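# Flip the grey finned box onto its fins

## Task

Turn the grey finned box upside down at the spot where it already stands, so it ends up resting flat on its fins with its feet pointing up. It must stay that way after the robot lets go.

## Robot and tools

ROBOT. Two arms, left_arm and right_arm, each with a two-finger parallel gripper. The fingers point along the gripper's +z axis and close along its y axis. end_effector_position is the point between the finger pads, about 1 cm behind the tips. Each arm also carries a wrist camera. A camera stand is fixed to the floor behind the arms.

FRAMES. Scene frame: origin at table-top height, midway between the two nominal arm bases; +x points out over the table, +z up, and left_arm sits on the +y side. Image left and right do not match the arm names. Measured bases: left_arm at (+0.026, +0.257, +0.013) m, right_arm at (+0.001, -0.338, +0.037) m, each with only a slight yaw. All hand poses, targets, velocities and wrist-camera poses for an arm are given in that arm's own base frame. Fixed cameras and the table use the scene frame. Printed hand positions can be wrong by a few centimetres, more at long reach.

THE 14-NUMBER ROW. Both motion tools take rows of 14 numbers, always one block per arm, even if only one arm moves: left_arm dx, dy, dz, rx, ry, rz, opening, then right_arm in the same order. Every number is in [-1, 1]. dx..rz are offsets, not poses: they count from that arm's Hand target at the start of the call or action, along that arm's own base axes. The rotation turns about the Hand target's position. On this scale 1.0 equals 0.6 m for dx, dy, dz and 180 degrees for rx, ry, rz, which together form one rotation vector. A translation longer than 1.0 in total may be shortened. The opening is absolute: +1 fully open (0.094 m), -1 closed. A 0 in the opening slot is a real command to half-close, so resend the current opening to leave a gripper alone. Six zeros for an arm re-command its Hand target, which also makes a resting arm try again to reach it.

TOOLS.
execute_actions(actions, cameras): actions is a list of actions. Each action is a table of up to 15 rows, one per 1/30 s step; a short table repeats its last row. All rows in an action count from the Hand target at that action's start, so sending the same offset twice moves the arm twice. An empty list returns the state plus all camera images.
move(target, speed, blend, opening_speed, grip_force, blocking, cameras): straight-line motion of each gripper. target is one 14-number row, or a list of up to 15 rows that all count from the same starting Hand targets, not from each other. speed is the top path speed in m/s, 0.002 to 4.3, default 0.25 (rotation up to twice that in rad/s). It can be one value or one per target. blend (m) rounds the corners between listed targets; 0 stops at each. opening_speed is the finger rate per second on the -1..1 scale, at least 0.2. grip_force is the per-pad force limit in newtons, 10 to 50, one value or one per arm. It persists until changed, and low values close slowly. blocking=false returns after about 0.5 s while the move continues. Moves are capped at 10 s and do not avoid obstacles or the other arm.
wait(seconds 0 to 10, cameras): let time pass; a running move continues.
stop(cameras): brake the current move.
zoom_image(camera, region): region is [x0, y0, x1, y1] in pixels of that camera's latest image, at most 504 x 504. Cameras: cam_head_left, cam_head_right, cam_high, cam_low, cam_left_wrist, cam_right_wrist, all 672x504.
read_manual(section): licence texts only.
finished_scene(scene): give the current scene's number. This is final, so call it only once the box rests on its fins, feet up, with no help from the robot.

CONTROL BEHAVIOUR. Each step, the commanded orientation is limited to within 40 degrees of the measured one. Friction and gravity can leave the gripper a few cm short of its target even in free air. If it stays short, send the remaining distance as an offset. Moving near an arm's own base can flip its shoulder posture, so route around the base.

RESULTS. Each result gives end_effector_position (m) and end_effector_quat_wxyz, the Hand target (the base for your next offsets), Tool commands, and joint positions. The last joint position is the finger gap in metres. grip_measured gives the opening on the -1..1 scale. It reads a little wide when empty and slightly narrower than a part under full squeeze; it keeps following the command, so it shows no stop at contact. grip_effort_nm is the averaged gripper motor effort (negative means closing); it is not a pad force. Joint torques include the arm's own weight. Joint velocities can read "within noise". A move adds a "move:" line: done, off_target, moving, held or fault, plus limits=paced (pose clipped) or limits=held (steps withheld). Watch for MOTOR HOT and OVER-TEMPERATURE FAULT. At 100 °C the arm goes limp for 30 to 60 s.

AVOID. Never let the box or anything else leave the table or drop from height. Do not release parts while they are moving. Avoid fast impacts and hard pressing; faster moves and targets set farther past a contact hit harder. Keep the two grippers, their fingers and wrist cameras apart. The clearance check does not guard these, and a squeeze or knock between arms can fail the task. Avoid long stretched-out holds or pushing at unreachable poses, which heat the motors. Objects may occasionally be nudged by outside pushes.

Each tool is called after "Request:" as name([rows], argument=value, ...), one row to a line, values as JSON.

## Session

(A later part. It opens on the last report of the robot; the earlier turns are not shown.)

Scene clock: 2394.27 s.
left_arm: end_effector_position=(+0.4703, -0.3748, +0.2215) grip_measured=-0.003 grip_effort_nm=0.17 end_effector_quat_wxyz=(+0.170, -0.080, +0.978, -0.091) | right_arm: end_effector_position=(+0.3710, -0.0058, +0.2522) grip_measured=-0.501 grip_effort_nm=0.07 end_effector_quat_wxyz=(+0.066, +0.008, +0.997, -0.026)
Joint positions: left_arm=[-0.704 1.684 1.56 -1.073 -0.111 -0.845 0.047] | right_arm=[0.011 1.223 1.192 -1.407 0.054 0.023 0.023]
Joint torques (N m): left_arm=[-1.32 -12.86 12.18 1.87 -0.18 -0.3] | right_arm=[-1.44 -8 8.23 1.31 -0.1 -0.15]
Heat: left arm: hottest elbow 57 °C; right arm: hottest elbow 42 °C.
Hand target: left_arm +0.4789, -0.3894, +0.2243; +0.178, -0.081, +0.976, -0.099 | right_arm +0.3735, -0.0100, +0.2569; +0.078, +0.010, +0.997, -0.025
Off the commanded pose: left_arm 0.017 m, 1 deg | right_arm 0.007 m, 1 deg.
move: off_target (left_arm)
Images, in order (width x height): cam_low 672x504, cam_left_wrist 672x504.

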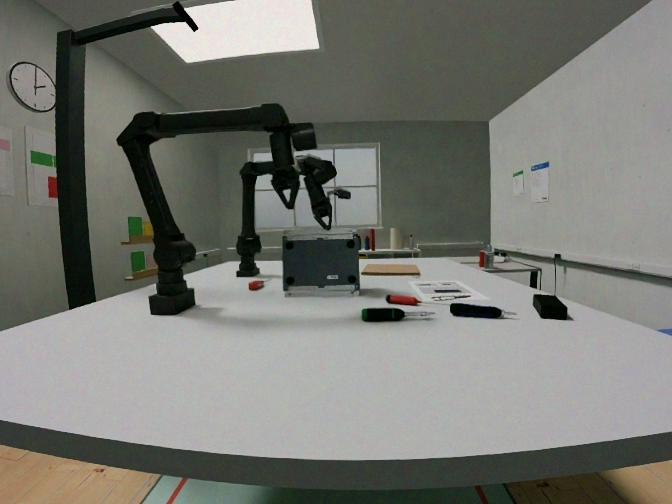

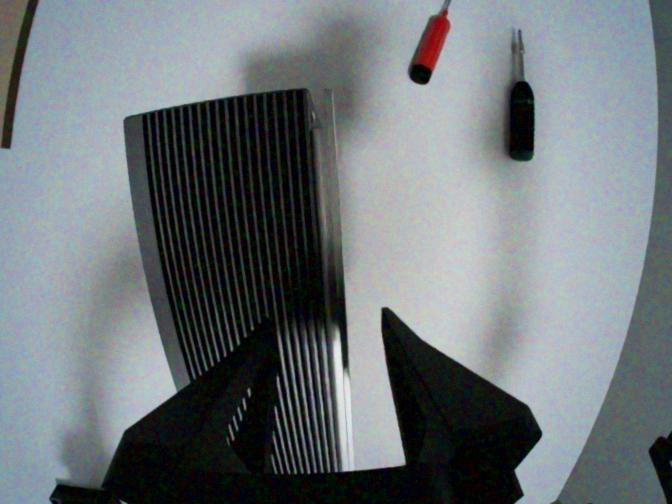

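Request:
move(target=[0.003, -0.003, -0.014, 0, 0, 0, 0.0, 0, 0, 0, 0, 0, 0, -0.5], speed=0.05, cameras=["cam_low","cam_left_wrist"])

Request:
zoom_image(camera="cam_low", region=[280, 180, 370, 250])

Request:
zoom_image(camera="cam_left_wrist", region=[200, 200, 500, 460])

Scene clock: 2400.43 s.
left_arm: end_effector_position=(+0.4741, -0.3782, +0.2181) grip_measured=-0.003 grip_effort_nm=0.17 end_effector_quat_wxyz=(+0.174, -0.080, +0.977, -0.094) | right_arm: end_effector_position=(+0.3710, -0.0058, +0.2522) grip_measured=-0.501 grip_effort_nm=0.07 end_effector_quat_wxyz=(+0.066, +0.008, +0.997, -0.026)
Joint positions: left_arm=[-0.704 1.693 1.56 -1.055 -0.111 -0.845 0.047] | right_arm=[0.011 1.223 1.192 -1.407 0.054 0.023 0.023]
Joint torques (N m): left_arm=[-1.55 -12.98 11.41 1.96 -0.18 -0.29] | right_arm=[-1.55 -8.18 8.18 1.39 -0.08 -0.15]
Heat: left arm: hottest elbow 58 °C; right arm: hottest elbow 42 °C.
Hand target: left_arm +0.4807, -0.3912, +0.2160; +0.178, -0.081, +0.976, -0.099 | right_arm +0.3735, -0.0100, +0.2569; +0.078, +0.010, +0.997, -0.025
Off the commanded pose: left_arm 0.015 m, 1 deg | right_arm 0.007 m, 1 deg.
move: off_target (left_arm)
Images, in order (width x height): cam_low 672x504, cam_left_wrist 672x504.

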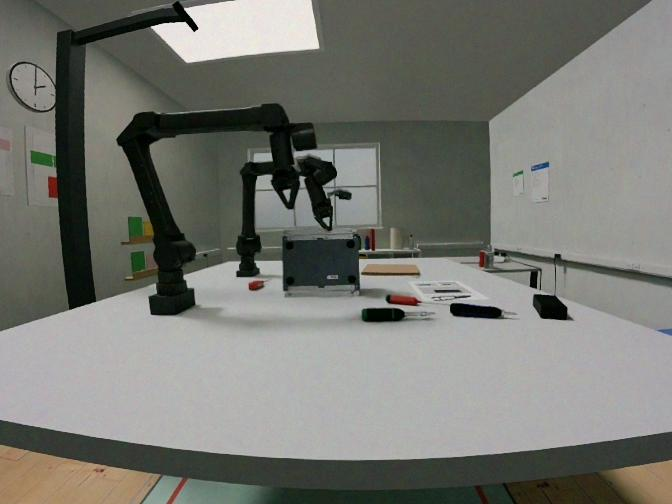

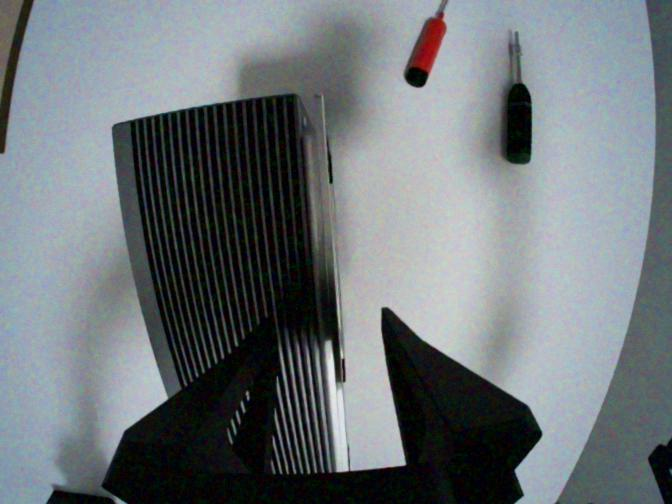

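Scaled by 5.600.

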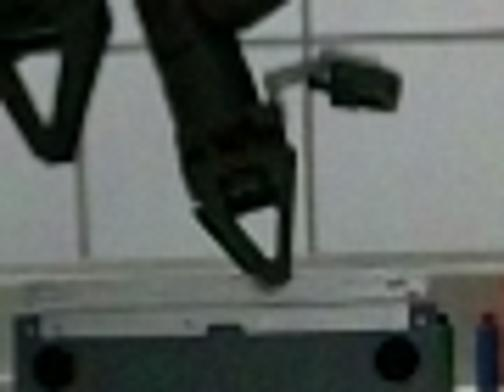

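Scaled by 1.680 from the camera's 672x504 image, which has a finer 960x720 frame.

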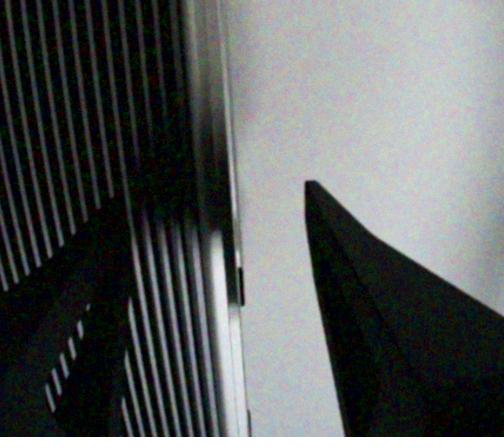

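Request:
move(target=[0.001, 0.003, -0.006, 0, 0, 0, 0.0, 0, 0, 0, 0, 0, 0, -0.5], speed=0.05, cameras=["cam_low","cam_left_wrist"])

Request:
zoom_image(camera="cam_low", region=[280, 180, 370, 250])

Request:
zoom_image(camera="cam_left_wrist", region=[200, 200, 500, 460])

Scene clock: 2407.90 s.
left_arm: end_effector_position=(+0.4758, -0.3797, +0.2190) grip_measured=-0.003 grip_effort_nm=0.17 end_effector_quat_wxyz=(+0.177, -0.080, +0.976, -0.097) | right_arm: end_effector_position=(+0.3710, -0.0058, +0.2522) grip_measured=-0.501 grip_effort_nm=0.07 end_effector_quat_wxyz=(+0.066, +0.008, +0.997, -0.026)
Joint positions: left_arm=[-0.704 1.693 1.56 -1.045 -0.111 -0.845 0.047] | right_arm=[0.011 1.223 1.192 -1.407 0.054 0.023 0.023]
Joint torques (N m): left_arm=[-1.32 -12.98 10.73 1.8 -0.13 -0.27] | right_arm=[-1.67 -8.35 8.14 1.28 -0.11 -0.11]
Heat: left arm: hottest elbow 58 °C; right arm: hottest elbow 43 °C.
Hand target: left_arm +0.4814, -0.3894, +0.2125; +0.178, -0.081, +0.976, -0.099 | right_arm +0.3735, -0.0100, +0.2569; +0.078, +0.010, +0.997, -0.025
Off the commanded pose: left_arm 0.013 m, 0 deg | right_arm 0.007 m, 1 deg.
move: off_target (left_arm)
Images, in order (width x height): cam_low 672x504, cam_left_wrist 672x504.

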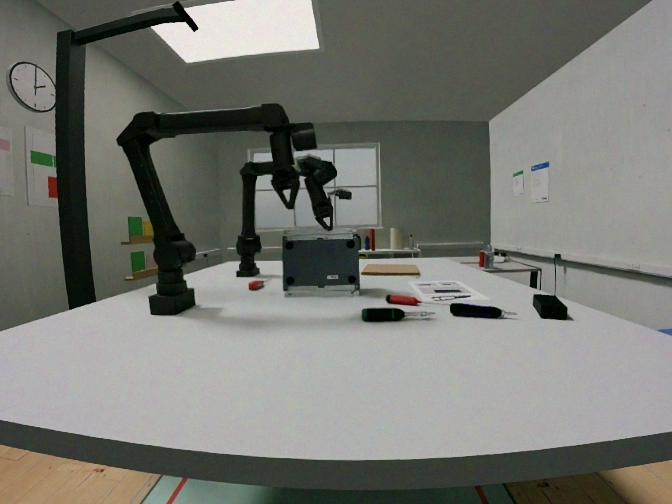

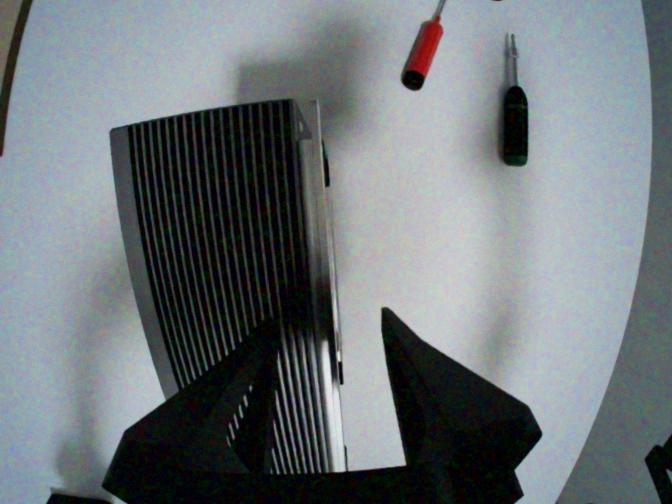

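Scaled by 5.600.

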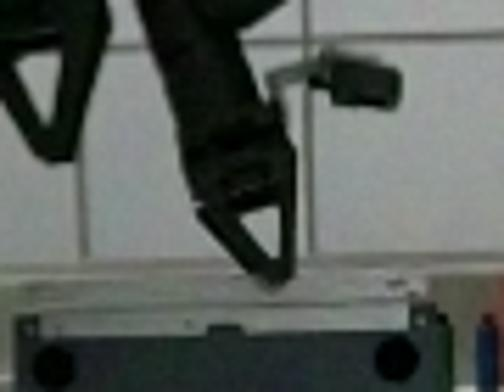

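Scaled by 1.680 from the camera's 672x504 image, which has a finer 960x720 frame.

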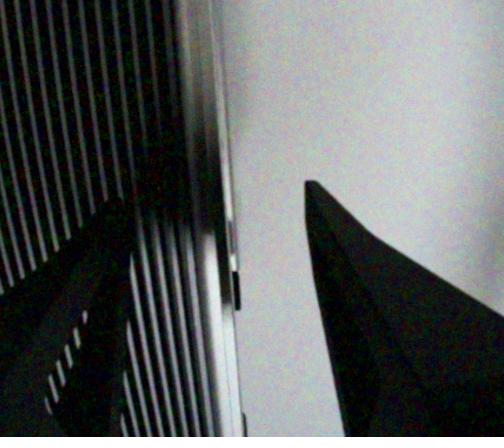

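Request:
move(target=[0.0, 0.003, -0.007, 0, 0, 0, 0.0, 0, 0, 0, 0, 0, 0, -0.5], speed=0.05, cameras=["cam_low","cam_left_wrist"])

Request:
zoom_image(camera="cam_low", region=[280, 180, 370, 250])

Request:
zoom_image(camera="cam_left_wrist", region=[200, 200, 500, 460])

Scene clock: 2414.00 s.
left_arm: end_effector_position=(+0.4778, -0.3814, +0.2201) grip_measured=-0.003 grip_effort_nm=0.17 end_effector_quat_wxyz=(+0.181, -0.080, +0.975, -0.101) | right_arm: end_effector_position=(+0.3710, -0.0058, +0.2522) grip_measured=-0.501 grip_effort_nm=0.06 end_effector_quat_wxyz=(+0.066, +0.008, +0.997, -0.026)
Joint positions: left_arm=[-0.704 1.693 1.56 -1.033 -0.111 -0.845 0.047] | right_arm=[0.011 1.223 1.192 -1.407 0.054 0.023 0.023]
Joint torques (N m): left_arm=[-1.03 -13.16 9.72 1.98 -0.1 -0.25] | right_arm=[-1.73 -8.18 8.21 1.35 -0.11 -0.11]
Heat: left arm: hottest elbow 58 °C; right arm: hottest elbow 43 °C.
Hand target: left_arm +0.4813, -0.3876, +0.2082; +0.178, -0.081, +0.976, -0.099 | right_arm +0.3735, -0.0100, +0.2569; +0.078, +0.010, +0.997, -0.025
Off the commanded pose: left_arm 0.014 m, 0 deg | right_arm 0.007 m, 1 deg.
move: off_target (left_arm)
Images, in order (width x height): cam_low 672x504, cam_left_wrist 672x504.

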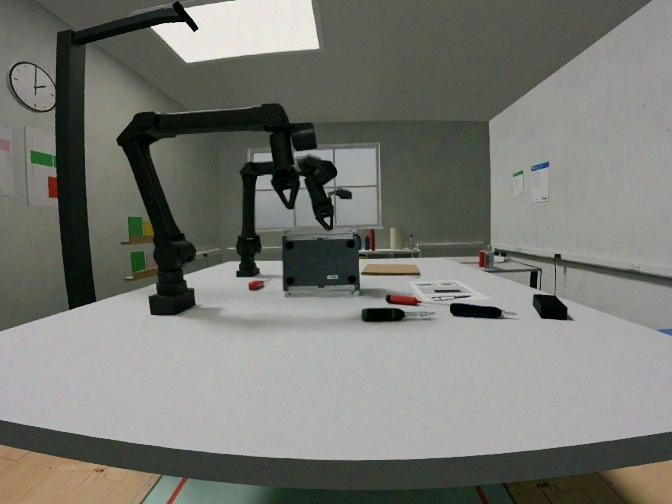

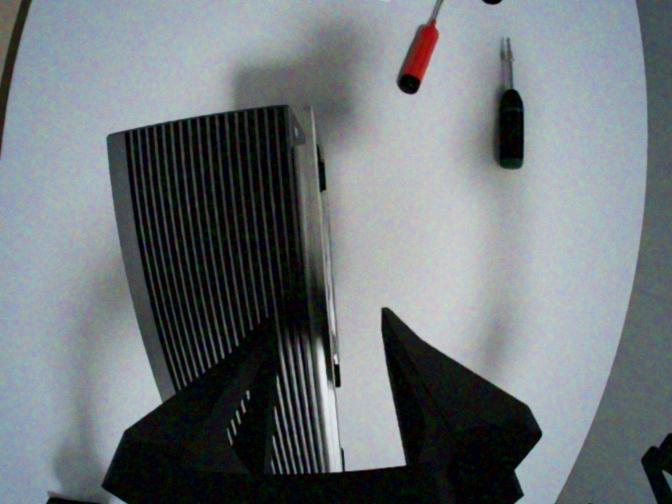

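Scaled by 5.600.

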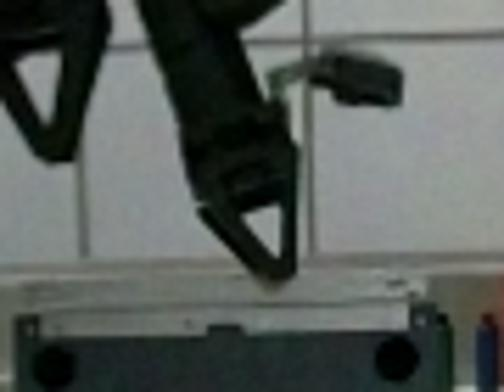

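Scaled by 1.680 from the camera's 672x504 image, which has a finer 960x720 frame.

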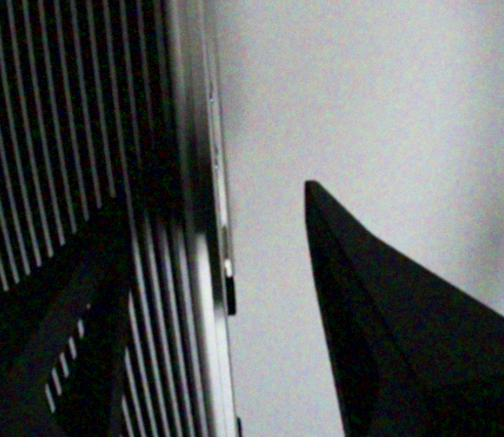

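Request:
move(target=[0.0, 0.0, -0.007, 0, 0, 0, 0.0, 0, 0, 0, 0, 0, 0, -0.5], speed=0.05)

Scene clock: 2421.70 s.
left_arm: end_effector_position=(+0.4796, -0.3829, +0.2212) grip_measured=-0.003 grip_effort_nm=0.17 end_effector_quat_wxyz=(+0.185, -0.080, +0.974, -0.105) | right_arm: end_effector_position=(+0.3710, -0.0058, +0.2522) grip_measured=-0.501 grip_effort_nm=0.07 end_effector_quat_wxyz=(+0.066, +0.008, +0.997, -0.026)
Joint positions: left_arm=[-0.704 1.693 1.56 -1.023 -0.111 -0.845 0.047] | right_arm=[0.011 1.223 1.192 -1.407 0.054 0.023 0.023]
Joint torques (N m): left_arm=[-1.14 -12.98 9.02 1.98 -0.11 -0.24] | right_arm=[-1.2 -7.77 8.27 1.14 -0.11 -0.14]
Heat: left arm: hottest elbow 57 °C; right arm: hottest elbow 43 °C.
Hand target: left_arm +0.4814, -0.3876, +0.2040; +0.178, -0.081, +0.976, -0.099 | right_arm +0.3735, -0.0100, +0.2569; +0.078, +0.010, +0.997, -0.025
Off the commanded pose: left_arm 0.018 m, 1 deg | right_arm 0.007 m, 1 deg.
move: off_target (left_arm)

Request:
move([
  [0.0, 0.0, 0.055, 0, 0, 0, 0.0, 0, 0, 0, 0, 0, 0, -0.5],
  [0.0, 0.0, 0.003, 0, 0, 0, 0.0, 0, 0, 0, 0, 0, 0, -0.5],
], speed=0.1, cameras=["cam_low","cam_left_wrist"])

Request:
zoom_image(camera="cam_low", region=[280, 180, 370, 250])

Request:
zoom_image(camera="cam_left_wrist", region=[200, 200, 500, 460])

Scene clock: 2431.63 s.
left_arm: end_effector_position=(+0.4788, -0.3822, +0.2203) grip_measured=-0.003 grip_effort_nm=0.17 end_effector_quat_wxyz=(+0.183, -0.080, +0.974, -0.103) | right_arm: end_effector_position=(+0.3710, -0.0058, +0.2522) grip_measured=-0.501 grip_effort_nm=0.06 end_effector_quat_wxyz=(+0.066, +0.008, +0.997, -0.026)
Joint positions: left_arm=[-0.704 1.694 1.559 -1.027 -0.111 -0.845 0.047] | right_arm=[0.011 1.223 1.192 -1.407 0.054 0.023 0.023]
Joint torques (N m): left_arm=[-1.2 -13.1 9.33 1.96 -0.1 -0.24] | right_arm=[-1.85 -7.94 8.12 1.25 -0.14 -0.18]
Heat: left arm: hottest elbow 56 °C; right arm: hottest elbow 43 °C.
Hand target: left_arm +0.4814, -0.3876, +0.2057; +0.178, -0.081, +0.976, -0.099 | right_arm +0.3735, -0.0100, +0.2569; +0.078, +0.010, +0.997, -0.025
Off the commanded pose: left_arm 0.016 m, 1 deg | right_arm 0.007 m, 1 deg.
move: off_target (left_arm)
Images, in order (width x height): cam_low 672x504, cam_left_wrist 672x504.

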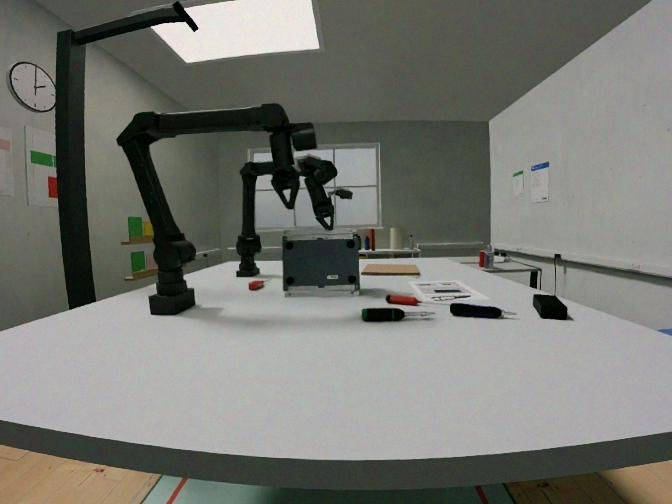

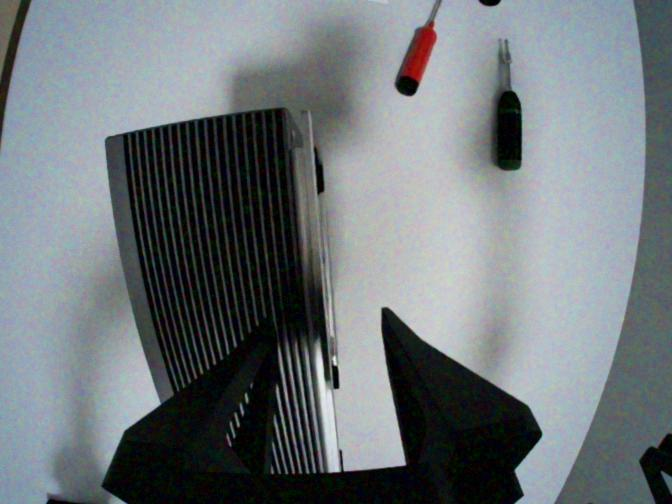

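Scaled by 5.600.

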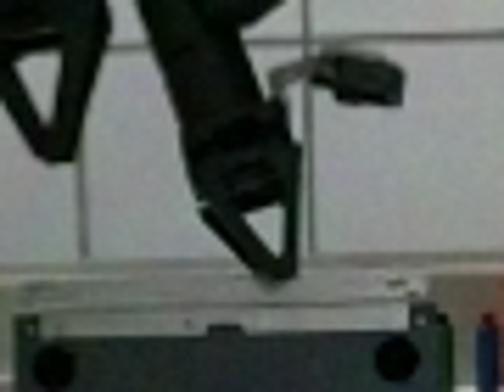

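Scaled by 1.680 from the camera's 672x504 image, which has a finer 960x720 frame.

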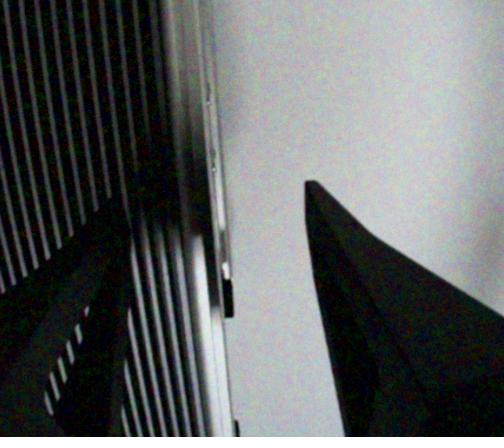

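Request:
move(target=[0.0, 0.004, -0.009, 0, 0, 0, 0.0, 0, 0, 0, 0, 0, 0, -0.5], speed=0.08)

Scene clock: 2435.30 s.
left_arm: end_effector_position=(+0.4782, -0.3817, +0.2147) grip_measured=-0.003 grip_effort_nm=0.17 end_effector_quat_wxyz=(+0.183, -0.080, +0.974, -0.103) | right_arm: end_effector_position=(+0.3710, -0.0058, +0.2522) grip_measured=-0.501 grip_effort_nm=0.07 end_effector_quat_wxyz=(+0.066, +0.008, +0.997, -0.026)
Joint positions: left_arm=[-0.704 1.694 1.544 -1.012 -0.111 -0.845 0.047] | right_arm=[0.011 1.223 1.192 -1.407 0.054 0.023 0.023]
Joint torques (N m): left_arm=[-0.85 -13.27 9.26 2.02 -0.05 -0.21] | right_arm=[-1.32 -7.77 8.06 1.24 -0.11 -0.11]
Heat: left arm: hottest elbow 56 °C; right arm: hottest elbow 43 °C.
Hand target: left_arm +0.4814, -0.3852, +0.2004; +0.178, -0.081, +0.976, -0.099 | right_arm +0.3735, -0.0100, +0.2569; +0.078, +0.010, +0.997, -0.025
Off the commanded pose: left_arm 0.015 m, 1 deg | right_arm 0.007 m, 1 deg.
move: off_target (left_arm)

Request:
move(target=[0.0, 0.006, 0.016, 0, 0, 0, 0.0, 0, 0, 0, 0, 0, 0, -0.5], speed=0.05, cameras=["cam_low","cam_left_wrist"])

Request:
zoom_image(camera="cam_low", region=[280, 180, 370, 250])

Request:
zoom_image(camera="cam_left_wrist", region=[200, 200, 500, 460])

Scene clock: 2442.90 s.
left_arm: end_effector_position=(+0.4783, -0.3818, +0.2147) grip_measured=-0.003 grip_effort_nm=0.17 end_effector_quat_wxyz=(+0.183, -0.080, +0.974, -0.103) | right_arm: end_effector_position=(+0.3710, -0.0058, +0.2522) grip_measured=-0.501 grip_effort_nm=0.07 end_effector_quat_wxyz=(+0.066, +0.008, +0.997, -0.026)
Joint positions: left_arm=[-0.704 1.694 1.544 -1.012 -0.111 -0.845 0.047] | right_arm=[0.011 1.223 1.192 -1.407 0.054 0.023 0.023]
Joint torques (N m): left_arm=[-0.21 -13.86 10.19 1.14 0.03 -0.16] | right_arm=[-1.38 -7.94 8.08 1.28 -0.1 -0.11]
Heat: left arm: hottest elbow 54 °C; right arm: hottest elbow 43 °C.
Hand target: left_arm +0.4814, -0.3816, +0.2100; +0.178, -0.081, +0.976, -0.099 | right_arm +0.3735, -0.0100, +0.2569; +0.078, +0.010, +0.997, -0.025
Off the commanded pose: left_arm 0.006 m, 1 deg | right_arm 0.007 m, 1 deg.
move: done
Images, in order (width x height): cam_low 672x504, cam_left_wrist 672x504.

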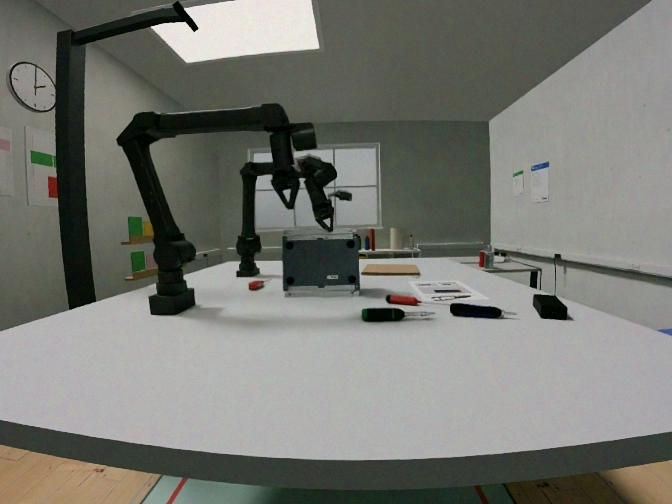

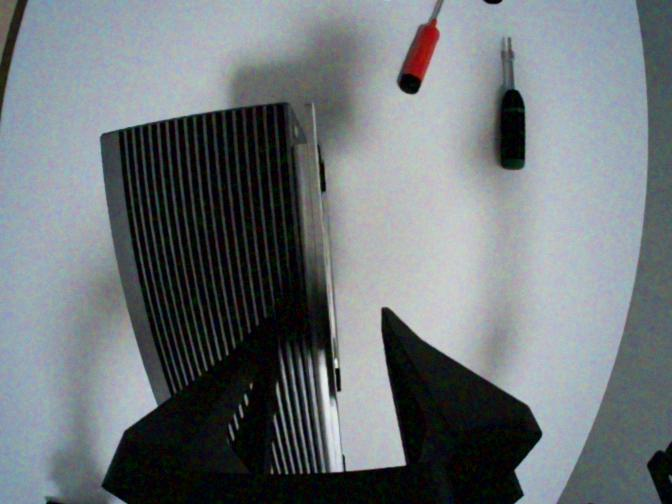

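Scaled by 5.600.

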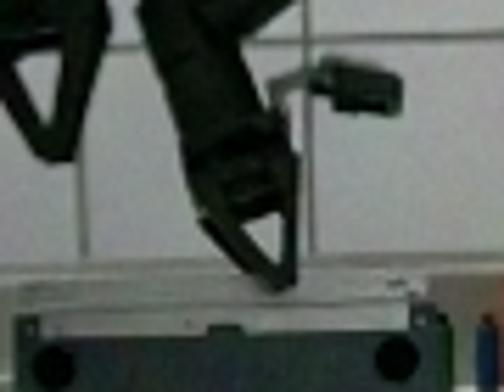

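Scaled by 1.680 from the camera's 672x504 image, which has a finer 960x720 frame.

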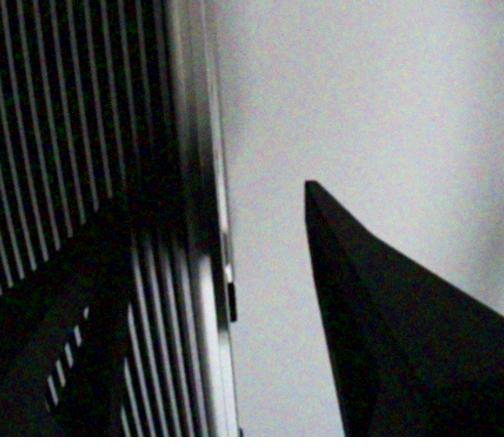

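Request:
move(target=[0, 0, 0, 0, 0, 0, -0.96, 0, 0, 0, 0, 0, 0, -0.5], grip_force=[14, 50], cameras=["cam_low","cam_left_wrist"])

Request:
zoom_image(camera="cam_low", region=[280, 180, 370, 250])

Request:
zoom_image(camera="cam_left_wrist", region=[200, 200, 500, 460])

Scene clock: 2454.03 s.
left_arm: end_effector_position=(+0.4783, -0.3818, +0.2147) grip_measured=-0.760 grip_effort_nm=-0.12 end_effector_quat_wxyz=(+0.183, -0.080, +0.974, -0.103) | right_arm: end_effector_position=(+0.3710, -0.0058, +0.2522) grip_measured=-0.501 grip_effort_nm=0.07 end_effector_quat_wxyz=(+0.066, +0.008, +0.997, -0.026)
Joint positions: left_arm=[-0.704 1.694 1.544 -1.012 -0.111 -0.845 0.011] | right_arm=[0.011 1.223 1.192 -1.407 0.054 0.023 0.023]
Joint velocities: left_arm=[-0.015 -0.005 0.002 -0.007 -0.007 -0.081 -0.008] | right_arm=[within noise]
Joint torques (N m): left_arm=[-0.44 -13.92 10.19 1.13 0.03 -0.16] | right_arm=[-1.67 -7.94 8.28 1.35 -0.11 -0.09]
Heat: left arm: hottest elbow 53 °C; right arm: hottest elbow 43 °C.
Hand target: left_arm +0.4814, -0.3816, +0.2100; +0.178, -0.081, +0.976, -0.099 | right_arm +0.3735, -0.0100, +0.2569; +0.078, +0.010, +0.997, -0.025
Off the commanded pose: left_arm 0.006 m, 1 deg | right_arm 0.007 m, 1 deg.
grip_force (N): 14, 50
move: moving (left_arm; no rest 5 s after the path's end)
Images, in order (width x height): cam_low 672x504, cam_left_wrist 672x504.

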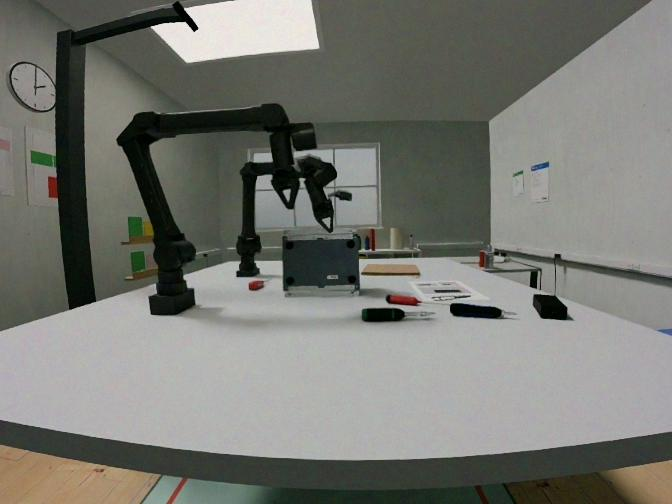

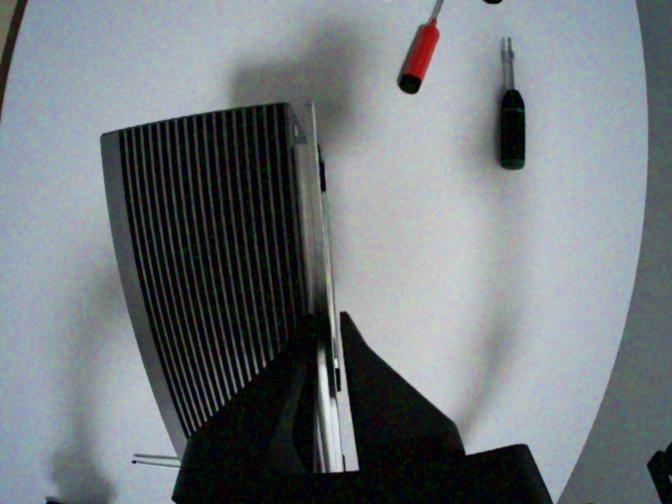

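Scaled by 5.600.

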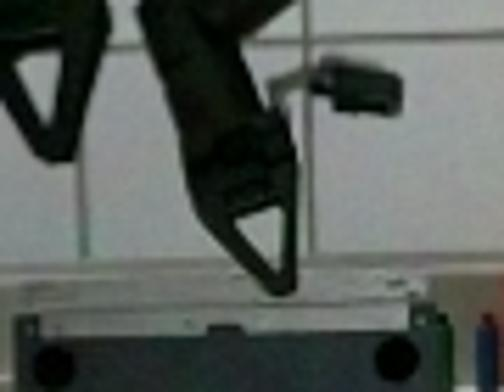

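Scaled by 1.680 from the camera's 672x504 image, which has a finer 960x720 frame.

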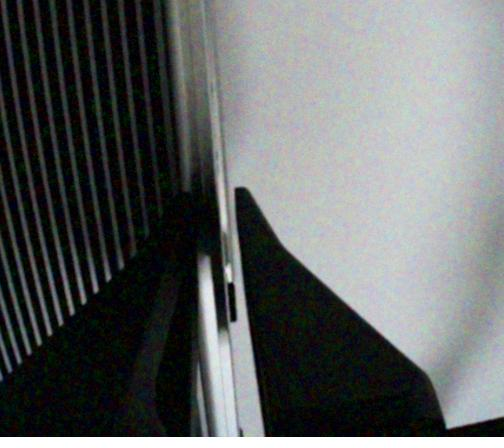

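Good, closing past. Check the end of closing.

Request:
wait(seconds=1, cameras=["cam_low","cam_left_wrist"])

Request:
zoom_image(camera="cam_left_wrist", region=[200, 200, 500, 460])

Request:
zoom_image(camera="cam_low", region=[240, 170, 400, 310])

Scene clock: 2459.83 s.
left_arm: end_effector_position=(+0.4783, -0.3818, +0.2147) grip_measured=-0.914 grip_effort_nm=-0.34 end_effector_quat_wxyz=(+0.184, -0.076, +0.975, -0.103) | right_arm: end_effector_position=(+0.3710, -0.0058, +0.2522) grip_measured=-0.501 grip_effort_nm=0.07 end_effector_quat_wxyz=(+0.066, +0.008, +0.997, -0.026)
Joint positions: left_arm=[-0.704 1.694 1.544 -1.012 -0.111 -0.838 0.004] | right_arm=[0.011 1.223 1.192 -1.407 0.054 0.023 0.023]
Joint torques (N m): left_arm=[-0.56 -13.98 10.22 1.11 0.03 -0.24] | right_arm=[-1.67 -8.29 7.98 1.21 -0.14 -0.14]
Heat: left arm: hottest elbow 53 °C; right arm: hottest elbow 43 °C.
Hand target: left_arm +0.4814, -0.3816, +0.2100; +0.178, -0.081, +0.976, -0.099 | right_arm +0.3735, -0.0100, +0.2569; +0.078, +0.010, +0.997, -0.025
Tool commands: left_gripper/opening=-0.96 right_gripper/opening=-0.5
Off the commanded pose: left_arm 0.006 m, 1 deg | right_arm 0.007 m, 1 deg.
grip_force (N): 14, 50
wait: 1.00 s; at rest from the start
Images, in order (width x height): cam_low 672x504, cam_left_wrist 672x504.

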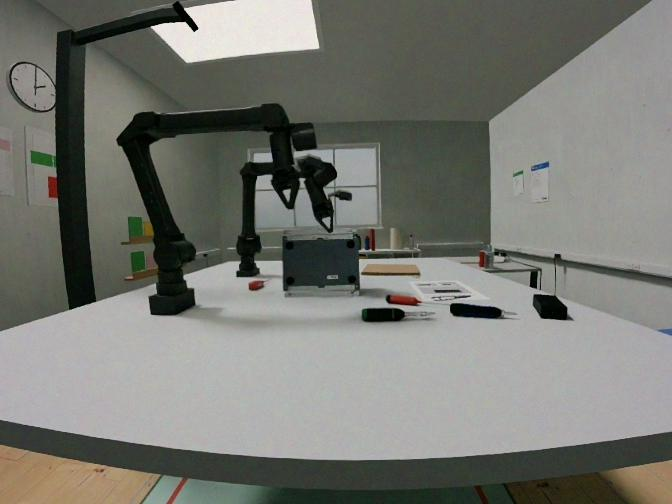

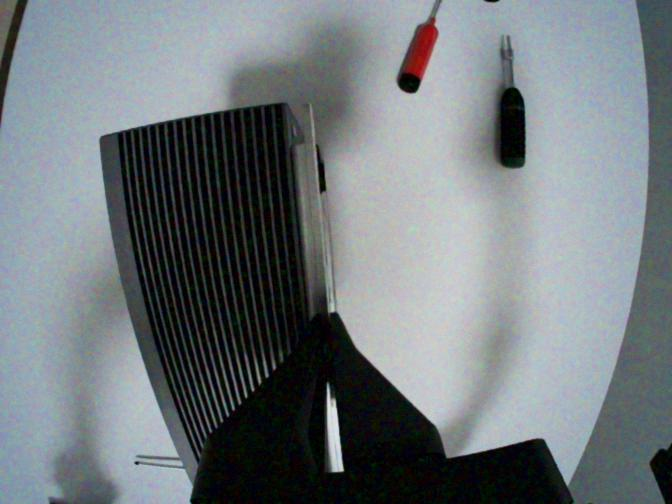

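Scaled by 1.680 from the camera's 672x504 image, which has a finer 960x720 frame.

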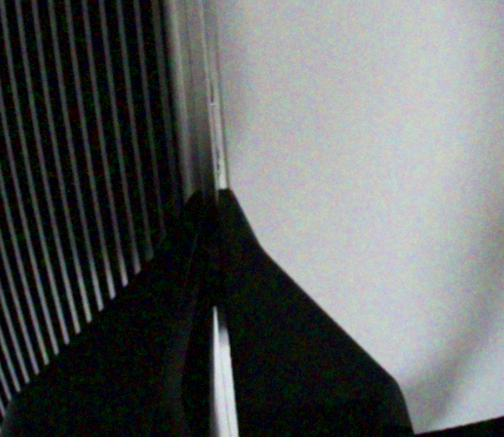

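Scaled by 3.150.

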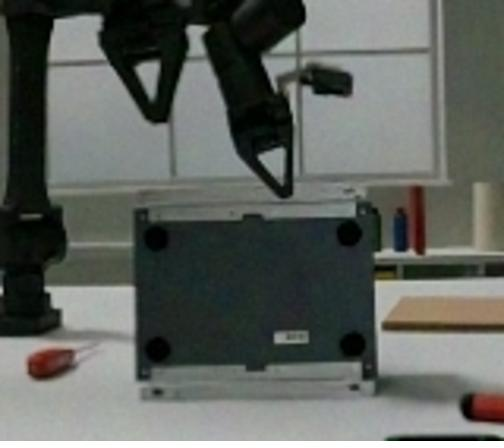

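Grasped at −.914. Full squeeze.

Request:
move(target=[0, 0, 0, 0, 0, 0, -1, 0, 0, 0, 0, 0, 0, -0.5], grip_force=[50, 50], opening_speed=0.2)

Scene clock: 2465.37 s.
left_arm: end_effector_position=(+0.4783, -0.3818, +0.2147) grip_measured=-0.937 grip_effort_nm=-1.01 end_effector_quat_wxyz=(+0.184, -0.072, +0.975, -0.102) | right_arm: end_effector_position=(+0.3710, -0.0058, +0.2522) grip_measured=-0.501 grip_effort_nm=0.07 end_effector_quat_wxyz=(+0.066, +0.008, +0.997, -0.026)
Joint positions: left_arm=[-0.704 1.694 1.544 -1.012 -0.111 -0.829 0.003] | right_arm=[0.011 1.223 1.192 -1.407 0.054 0.023 0.023]
Joint torques (N m): left_arm=[-0.32 -13.92 10.21 1.11 0.03 -0.32] | right_arm=[-2.14 -8.12 8.31 1.46 -0.12 -0.11]
Heat: left arm: hottest elbow 53 °C; right arm: hottest elbow 43 °C.
Hand target: left_arm +0.4814, -0.3817, +0.2100; +0.178, -0.081, +0.976, -0.099 | right_arm +0.3735, -0.0100, +0.2569; +0.078, +0.010, +0.997, -0.025
Off the commanded pose: left_arm 0.006 m, 1 deg | right_arm 0.007 m, 1 deg.
move: done

Request:
move(target=[-0.0132, 0.1075, 0.0333, -0.0827, -0.01017, 0, -1, 0, 0, 0, 0, 0, 0, -0.5], speed=0.03, cameras=["cam_low","cam_left_wrist","cam_head_right"])

Request:
zoom_image(camera="cam_low", region=[240, 170, 400, 310])

Scene clock: 2504.83 s.
left_arm: end_effector_position=(+0.4739, -0.3223, +0.2222) grip_measured=-0.938 grip_effort_nm=-1.01 end_effector_quat_wxyz=(+0.181, -0.090, +0.955, -0.218) | right_arm: end_effector_position=(+0.3710, -0.0058, +0.2522) grip_measured=-0.501 grip_effort_nm=0.07 end_effector_quat_wxyz=(+0.066, +0.008, +0.997, -0.026)
Joint positions: left_arm=[-0.56 1.513 1.298 -0.792 0.122 -0.782 0.003] | right_arm=[0.011 1.223 1.192 -1.407 0.054 0.023 0.023]
Joint torques (N m): left_arm=[-0.03 -13.74 9.22 1.52 0.41 -0.35] | right_arm=[-2.02 -7.71 8.14 1.13 -0.12 -0.14]
Heat: left arm: hottest elbow 52 °C; right arm: hottest elbow 43 °C.
Hand target: left_arm +0.4734, -0.3170, +0.2300; +0.182, -0.102, +0.952, -0.226 | right_arm +0.3735, -0.0100, +0.2569; +0.078, +0.010, +0.997, -0.025
Off the commanded pose: left_arm 0.009 m, 2 deg | right_arm 0.007 m, 1 deg.
move: done
Images, in order (width x height): cam_head_right 672x504, cam_low 672x504, cam_left_wrist 672x504.

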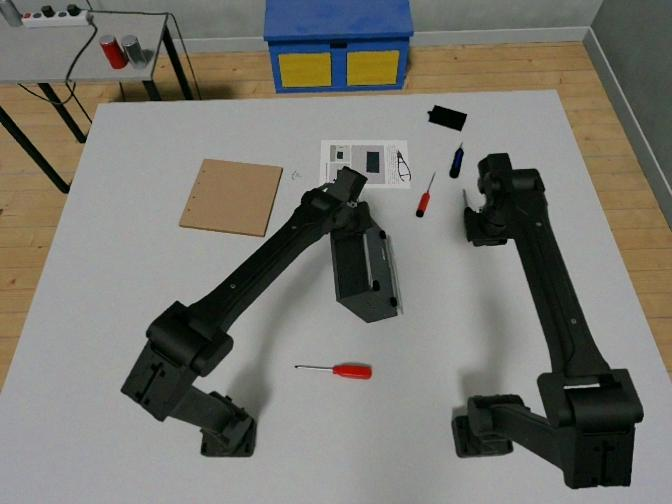

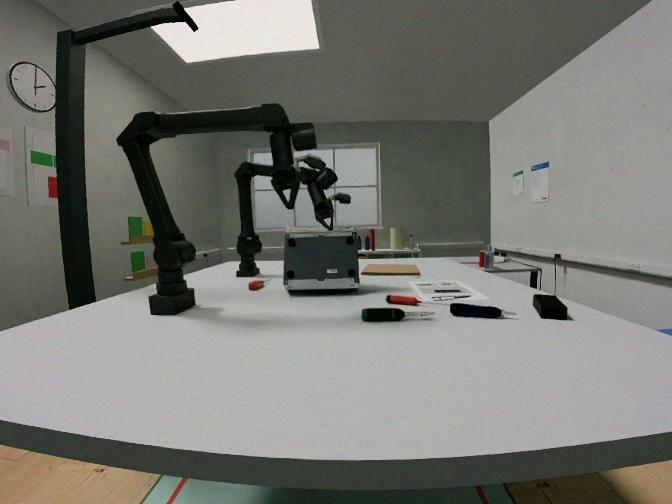

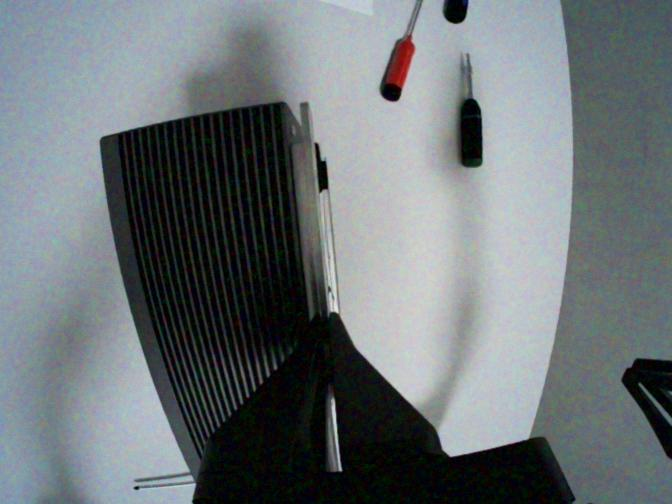

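Scaled by 3.150.

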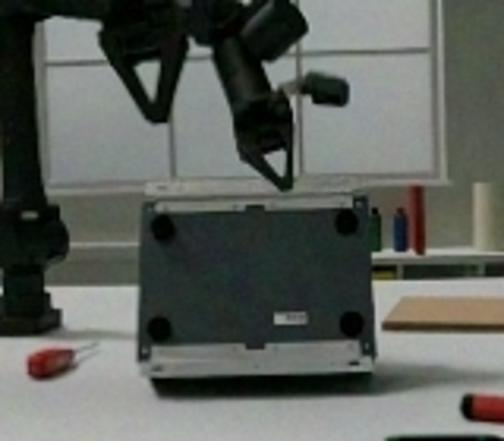

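Request:
move(target=[-0.0122, 0.0990, -0.01, -0.0882, -0.01084, 0, -1, 0, 0, 0, 0, 0, 0, -0.5], speed=0.03, cameras=["cam_low","cam_left_wrist","cam_head_right"])

Request:
zoom_image(camera="cam_low", region=[240, 170, 400, 310])

Scene clock: 2517.73 s.
left_arm: end_effector_position=(+0.4673, -0.2581, +0.2126) grip_measured=-0.938 grip_effort_nm=-1.01 end_effector_quat_wxyz=(+0.180, -0.109, +0.914, -0.346) | right_arm: end_effector_position=(+0.3710, -0.0058, +0.2522) grip_measured=-0.501 grip_effort_nm=0.07 end_effector_quat_wxyz=(+0.066, +0.008, +0.997, -0.026)
Joint positions: left_arm=[-0.371 1.381 1.047 -0.531 0.419 -0.763 0.003] | right_arm=[0.011 1.223 1.192 -1.407 0.054 0.023 0.023]
Joint torques (N m): left_arm=[-0.62 -11.63 9.5 1.81 0.51 -0.51] | right_arm=[-1.85 -8.53 8.25 1.21 -0.13 -0.15]
Heat: left arm: hottest elbow 51 °C; right arm: hottest elbow 43 °C.
Hand target: left_arm +0.4662, -0.2577, +0.2241; +0.182, -0.122, +0.908, -0.357 | right_arm +0.3735, -0.0100, +0.2569; +0.078, +0.010, +0.997, -0.025
Off the commanded pose: left_arm 0.012 m, 2 deg | right_arm 0.007 m, 1 deg.
move: off_target (left_arm)
Images, in order (width x height): cam_head_right 672x504, cam_low 672x504, cam_left_wrist 672x504.

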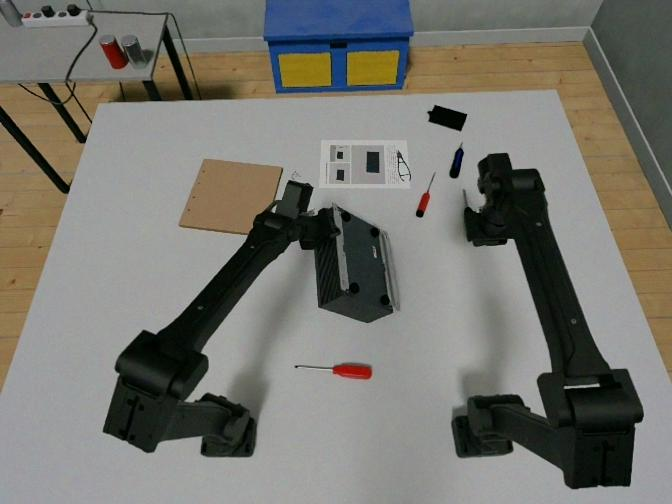

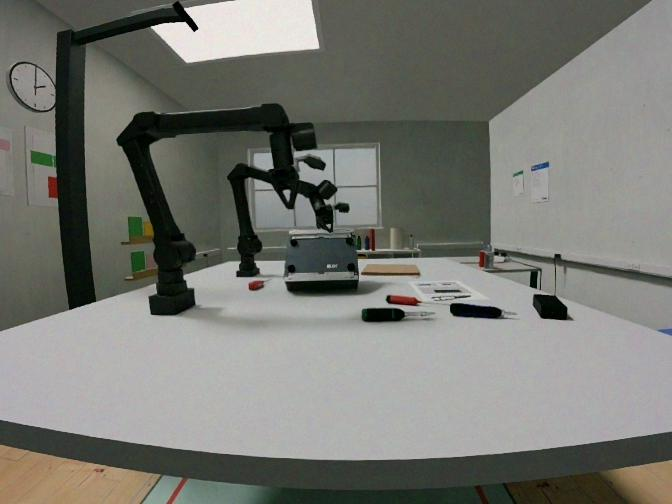

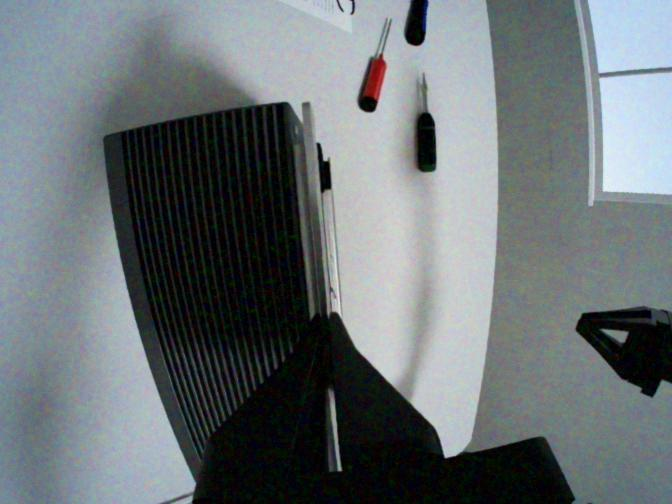

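Scaled by 3.150.

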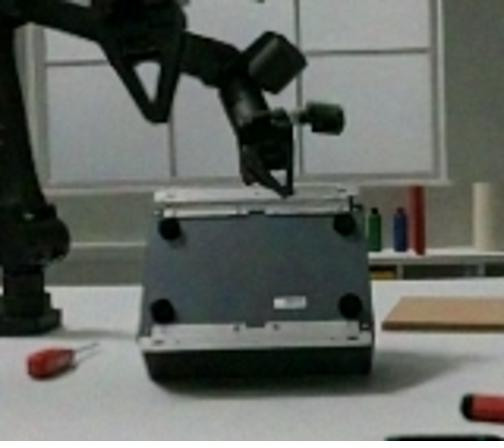

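Request:
move(target=[-0.0122, 0.0990, -0.0333, -0.0937, -0.01152, 0, -1, 0, 0, 0, 0, 0, 0, -0.5], speed=0.03, cameras=["cam_low","cam_left_wrist","cam_head_right"])

Request:
zoom_image(camera="cam_low", region=[240, 170, 400, 310])

Scene clock: 2531.53 s.
left_arm: end_effector_position=(+0.4577, -0.1948, +0.1823) grip_measured=-0.938 grip_effort_nm=-1.01 end_effector_quat_wxyz=(+0.177, -0.132, +0.855, -0.470) | right_arm: end_effector_position=(+0.3710, -0.0058, +0.2522) grip_measured=-0.501 grip_effort_nm=0.07 end_effector_quat_wxyz=(+0.066, +0.008, +0.997, -0.026)
Joint positions: left_arm=[-0.162 1.353 0.813 -0.199 0.744 -0.81 0.003] | right_arm=[0.011 1.223 1.192 -1.407 0.054 0.023 0.023]
Joint torques (N m): left_arm=[-0.97 -10.93 9.66 2.25 1.15 -0.71] | right_arm=[-1.9 -7.94 8.06 1.35 -0.12 -0.13]
Heat: left arm: hottest elbow 51 °C; right arm: hottest elbow 43 °C.
Hand target: left_arm +0.4588, -0.1984, +0.2040; +0.179, -0.141, +0.842, -0.488 | right_arm +0.3735, -0.0100, +0.2569; +0.078, +0.010, +0.997, -0.025
Off the commanded pose: left_arm 0.022 m, 3 deg | right_arm 0.007 m, 1 deg.
move: off_target (left_arm)
Images, in order (width x height): cam_head_right 672x504, cam_low 672x504, cam_left_wrist 672x504.

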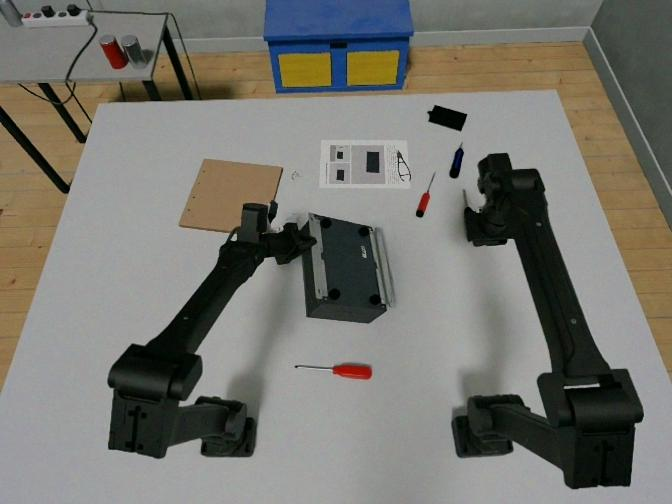

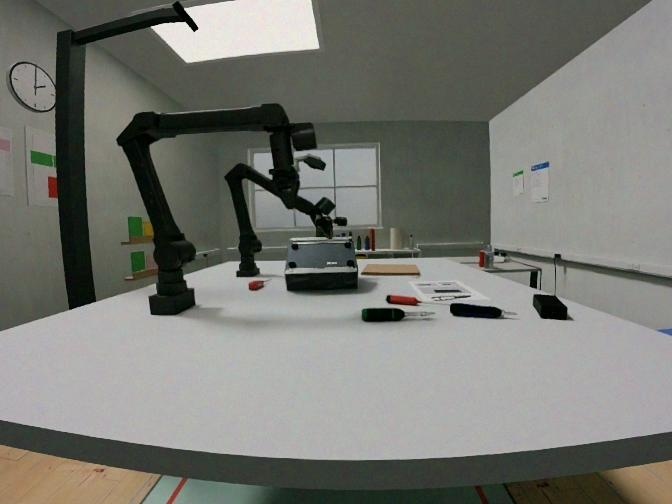

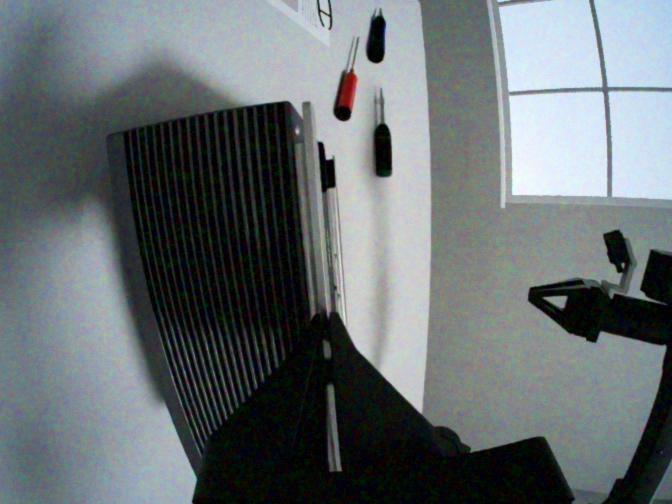

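Scaled by 3.150.

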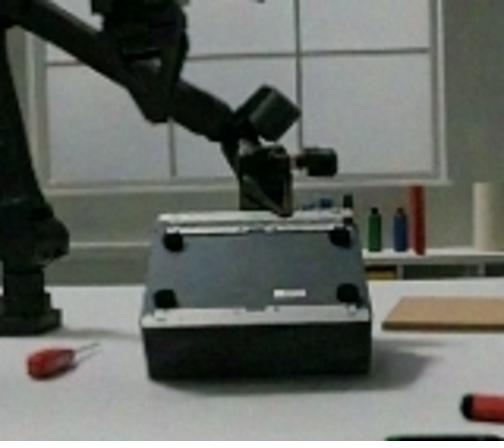

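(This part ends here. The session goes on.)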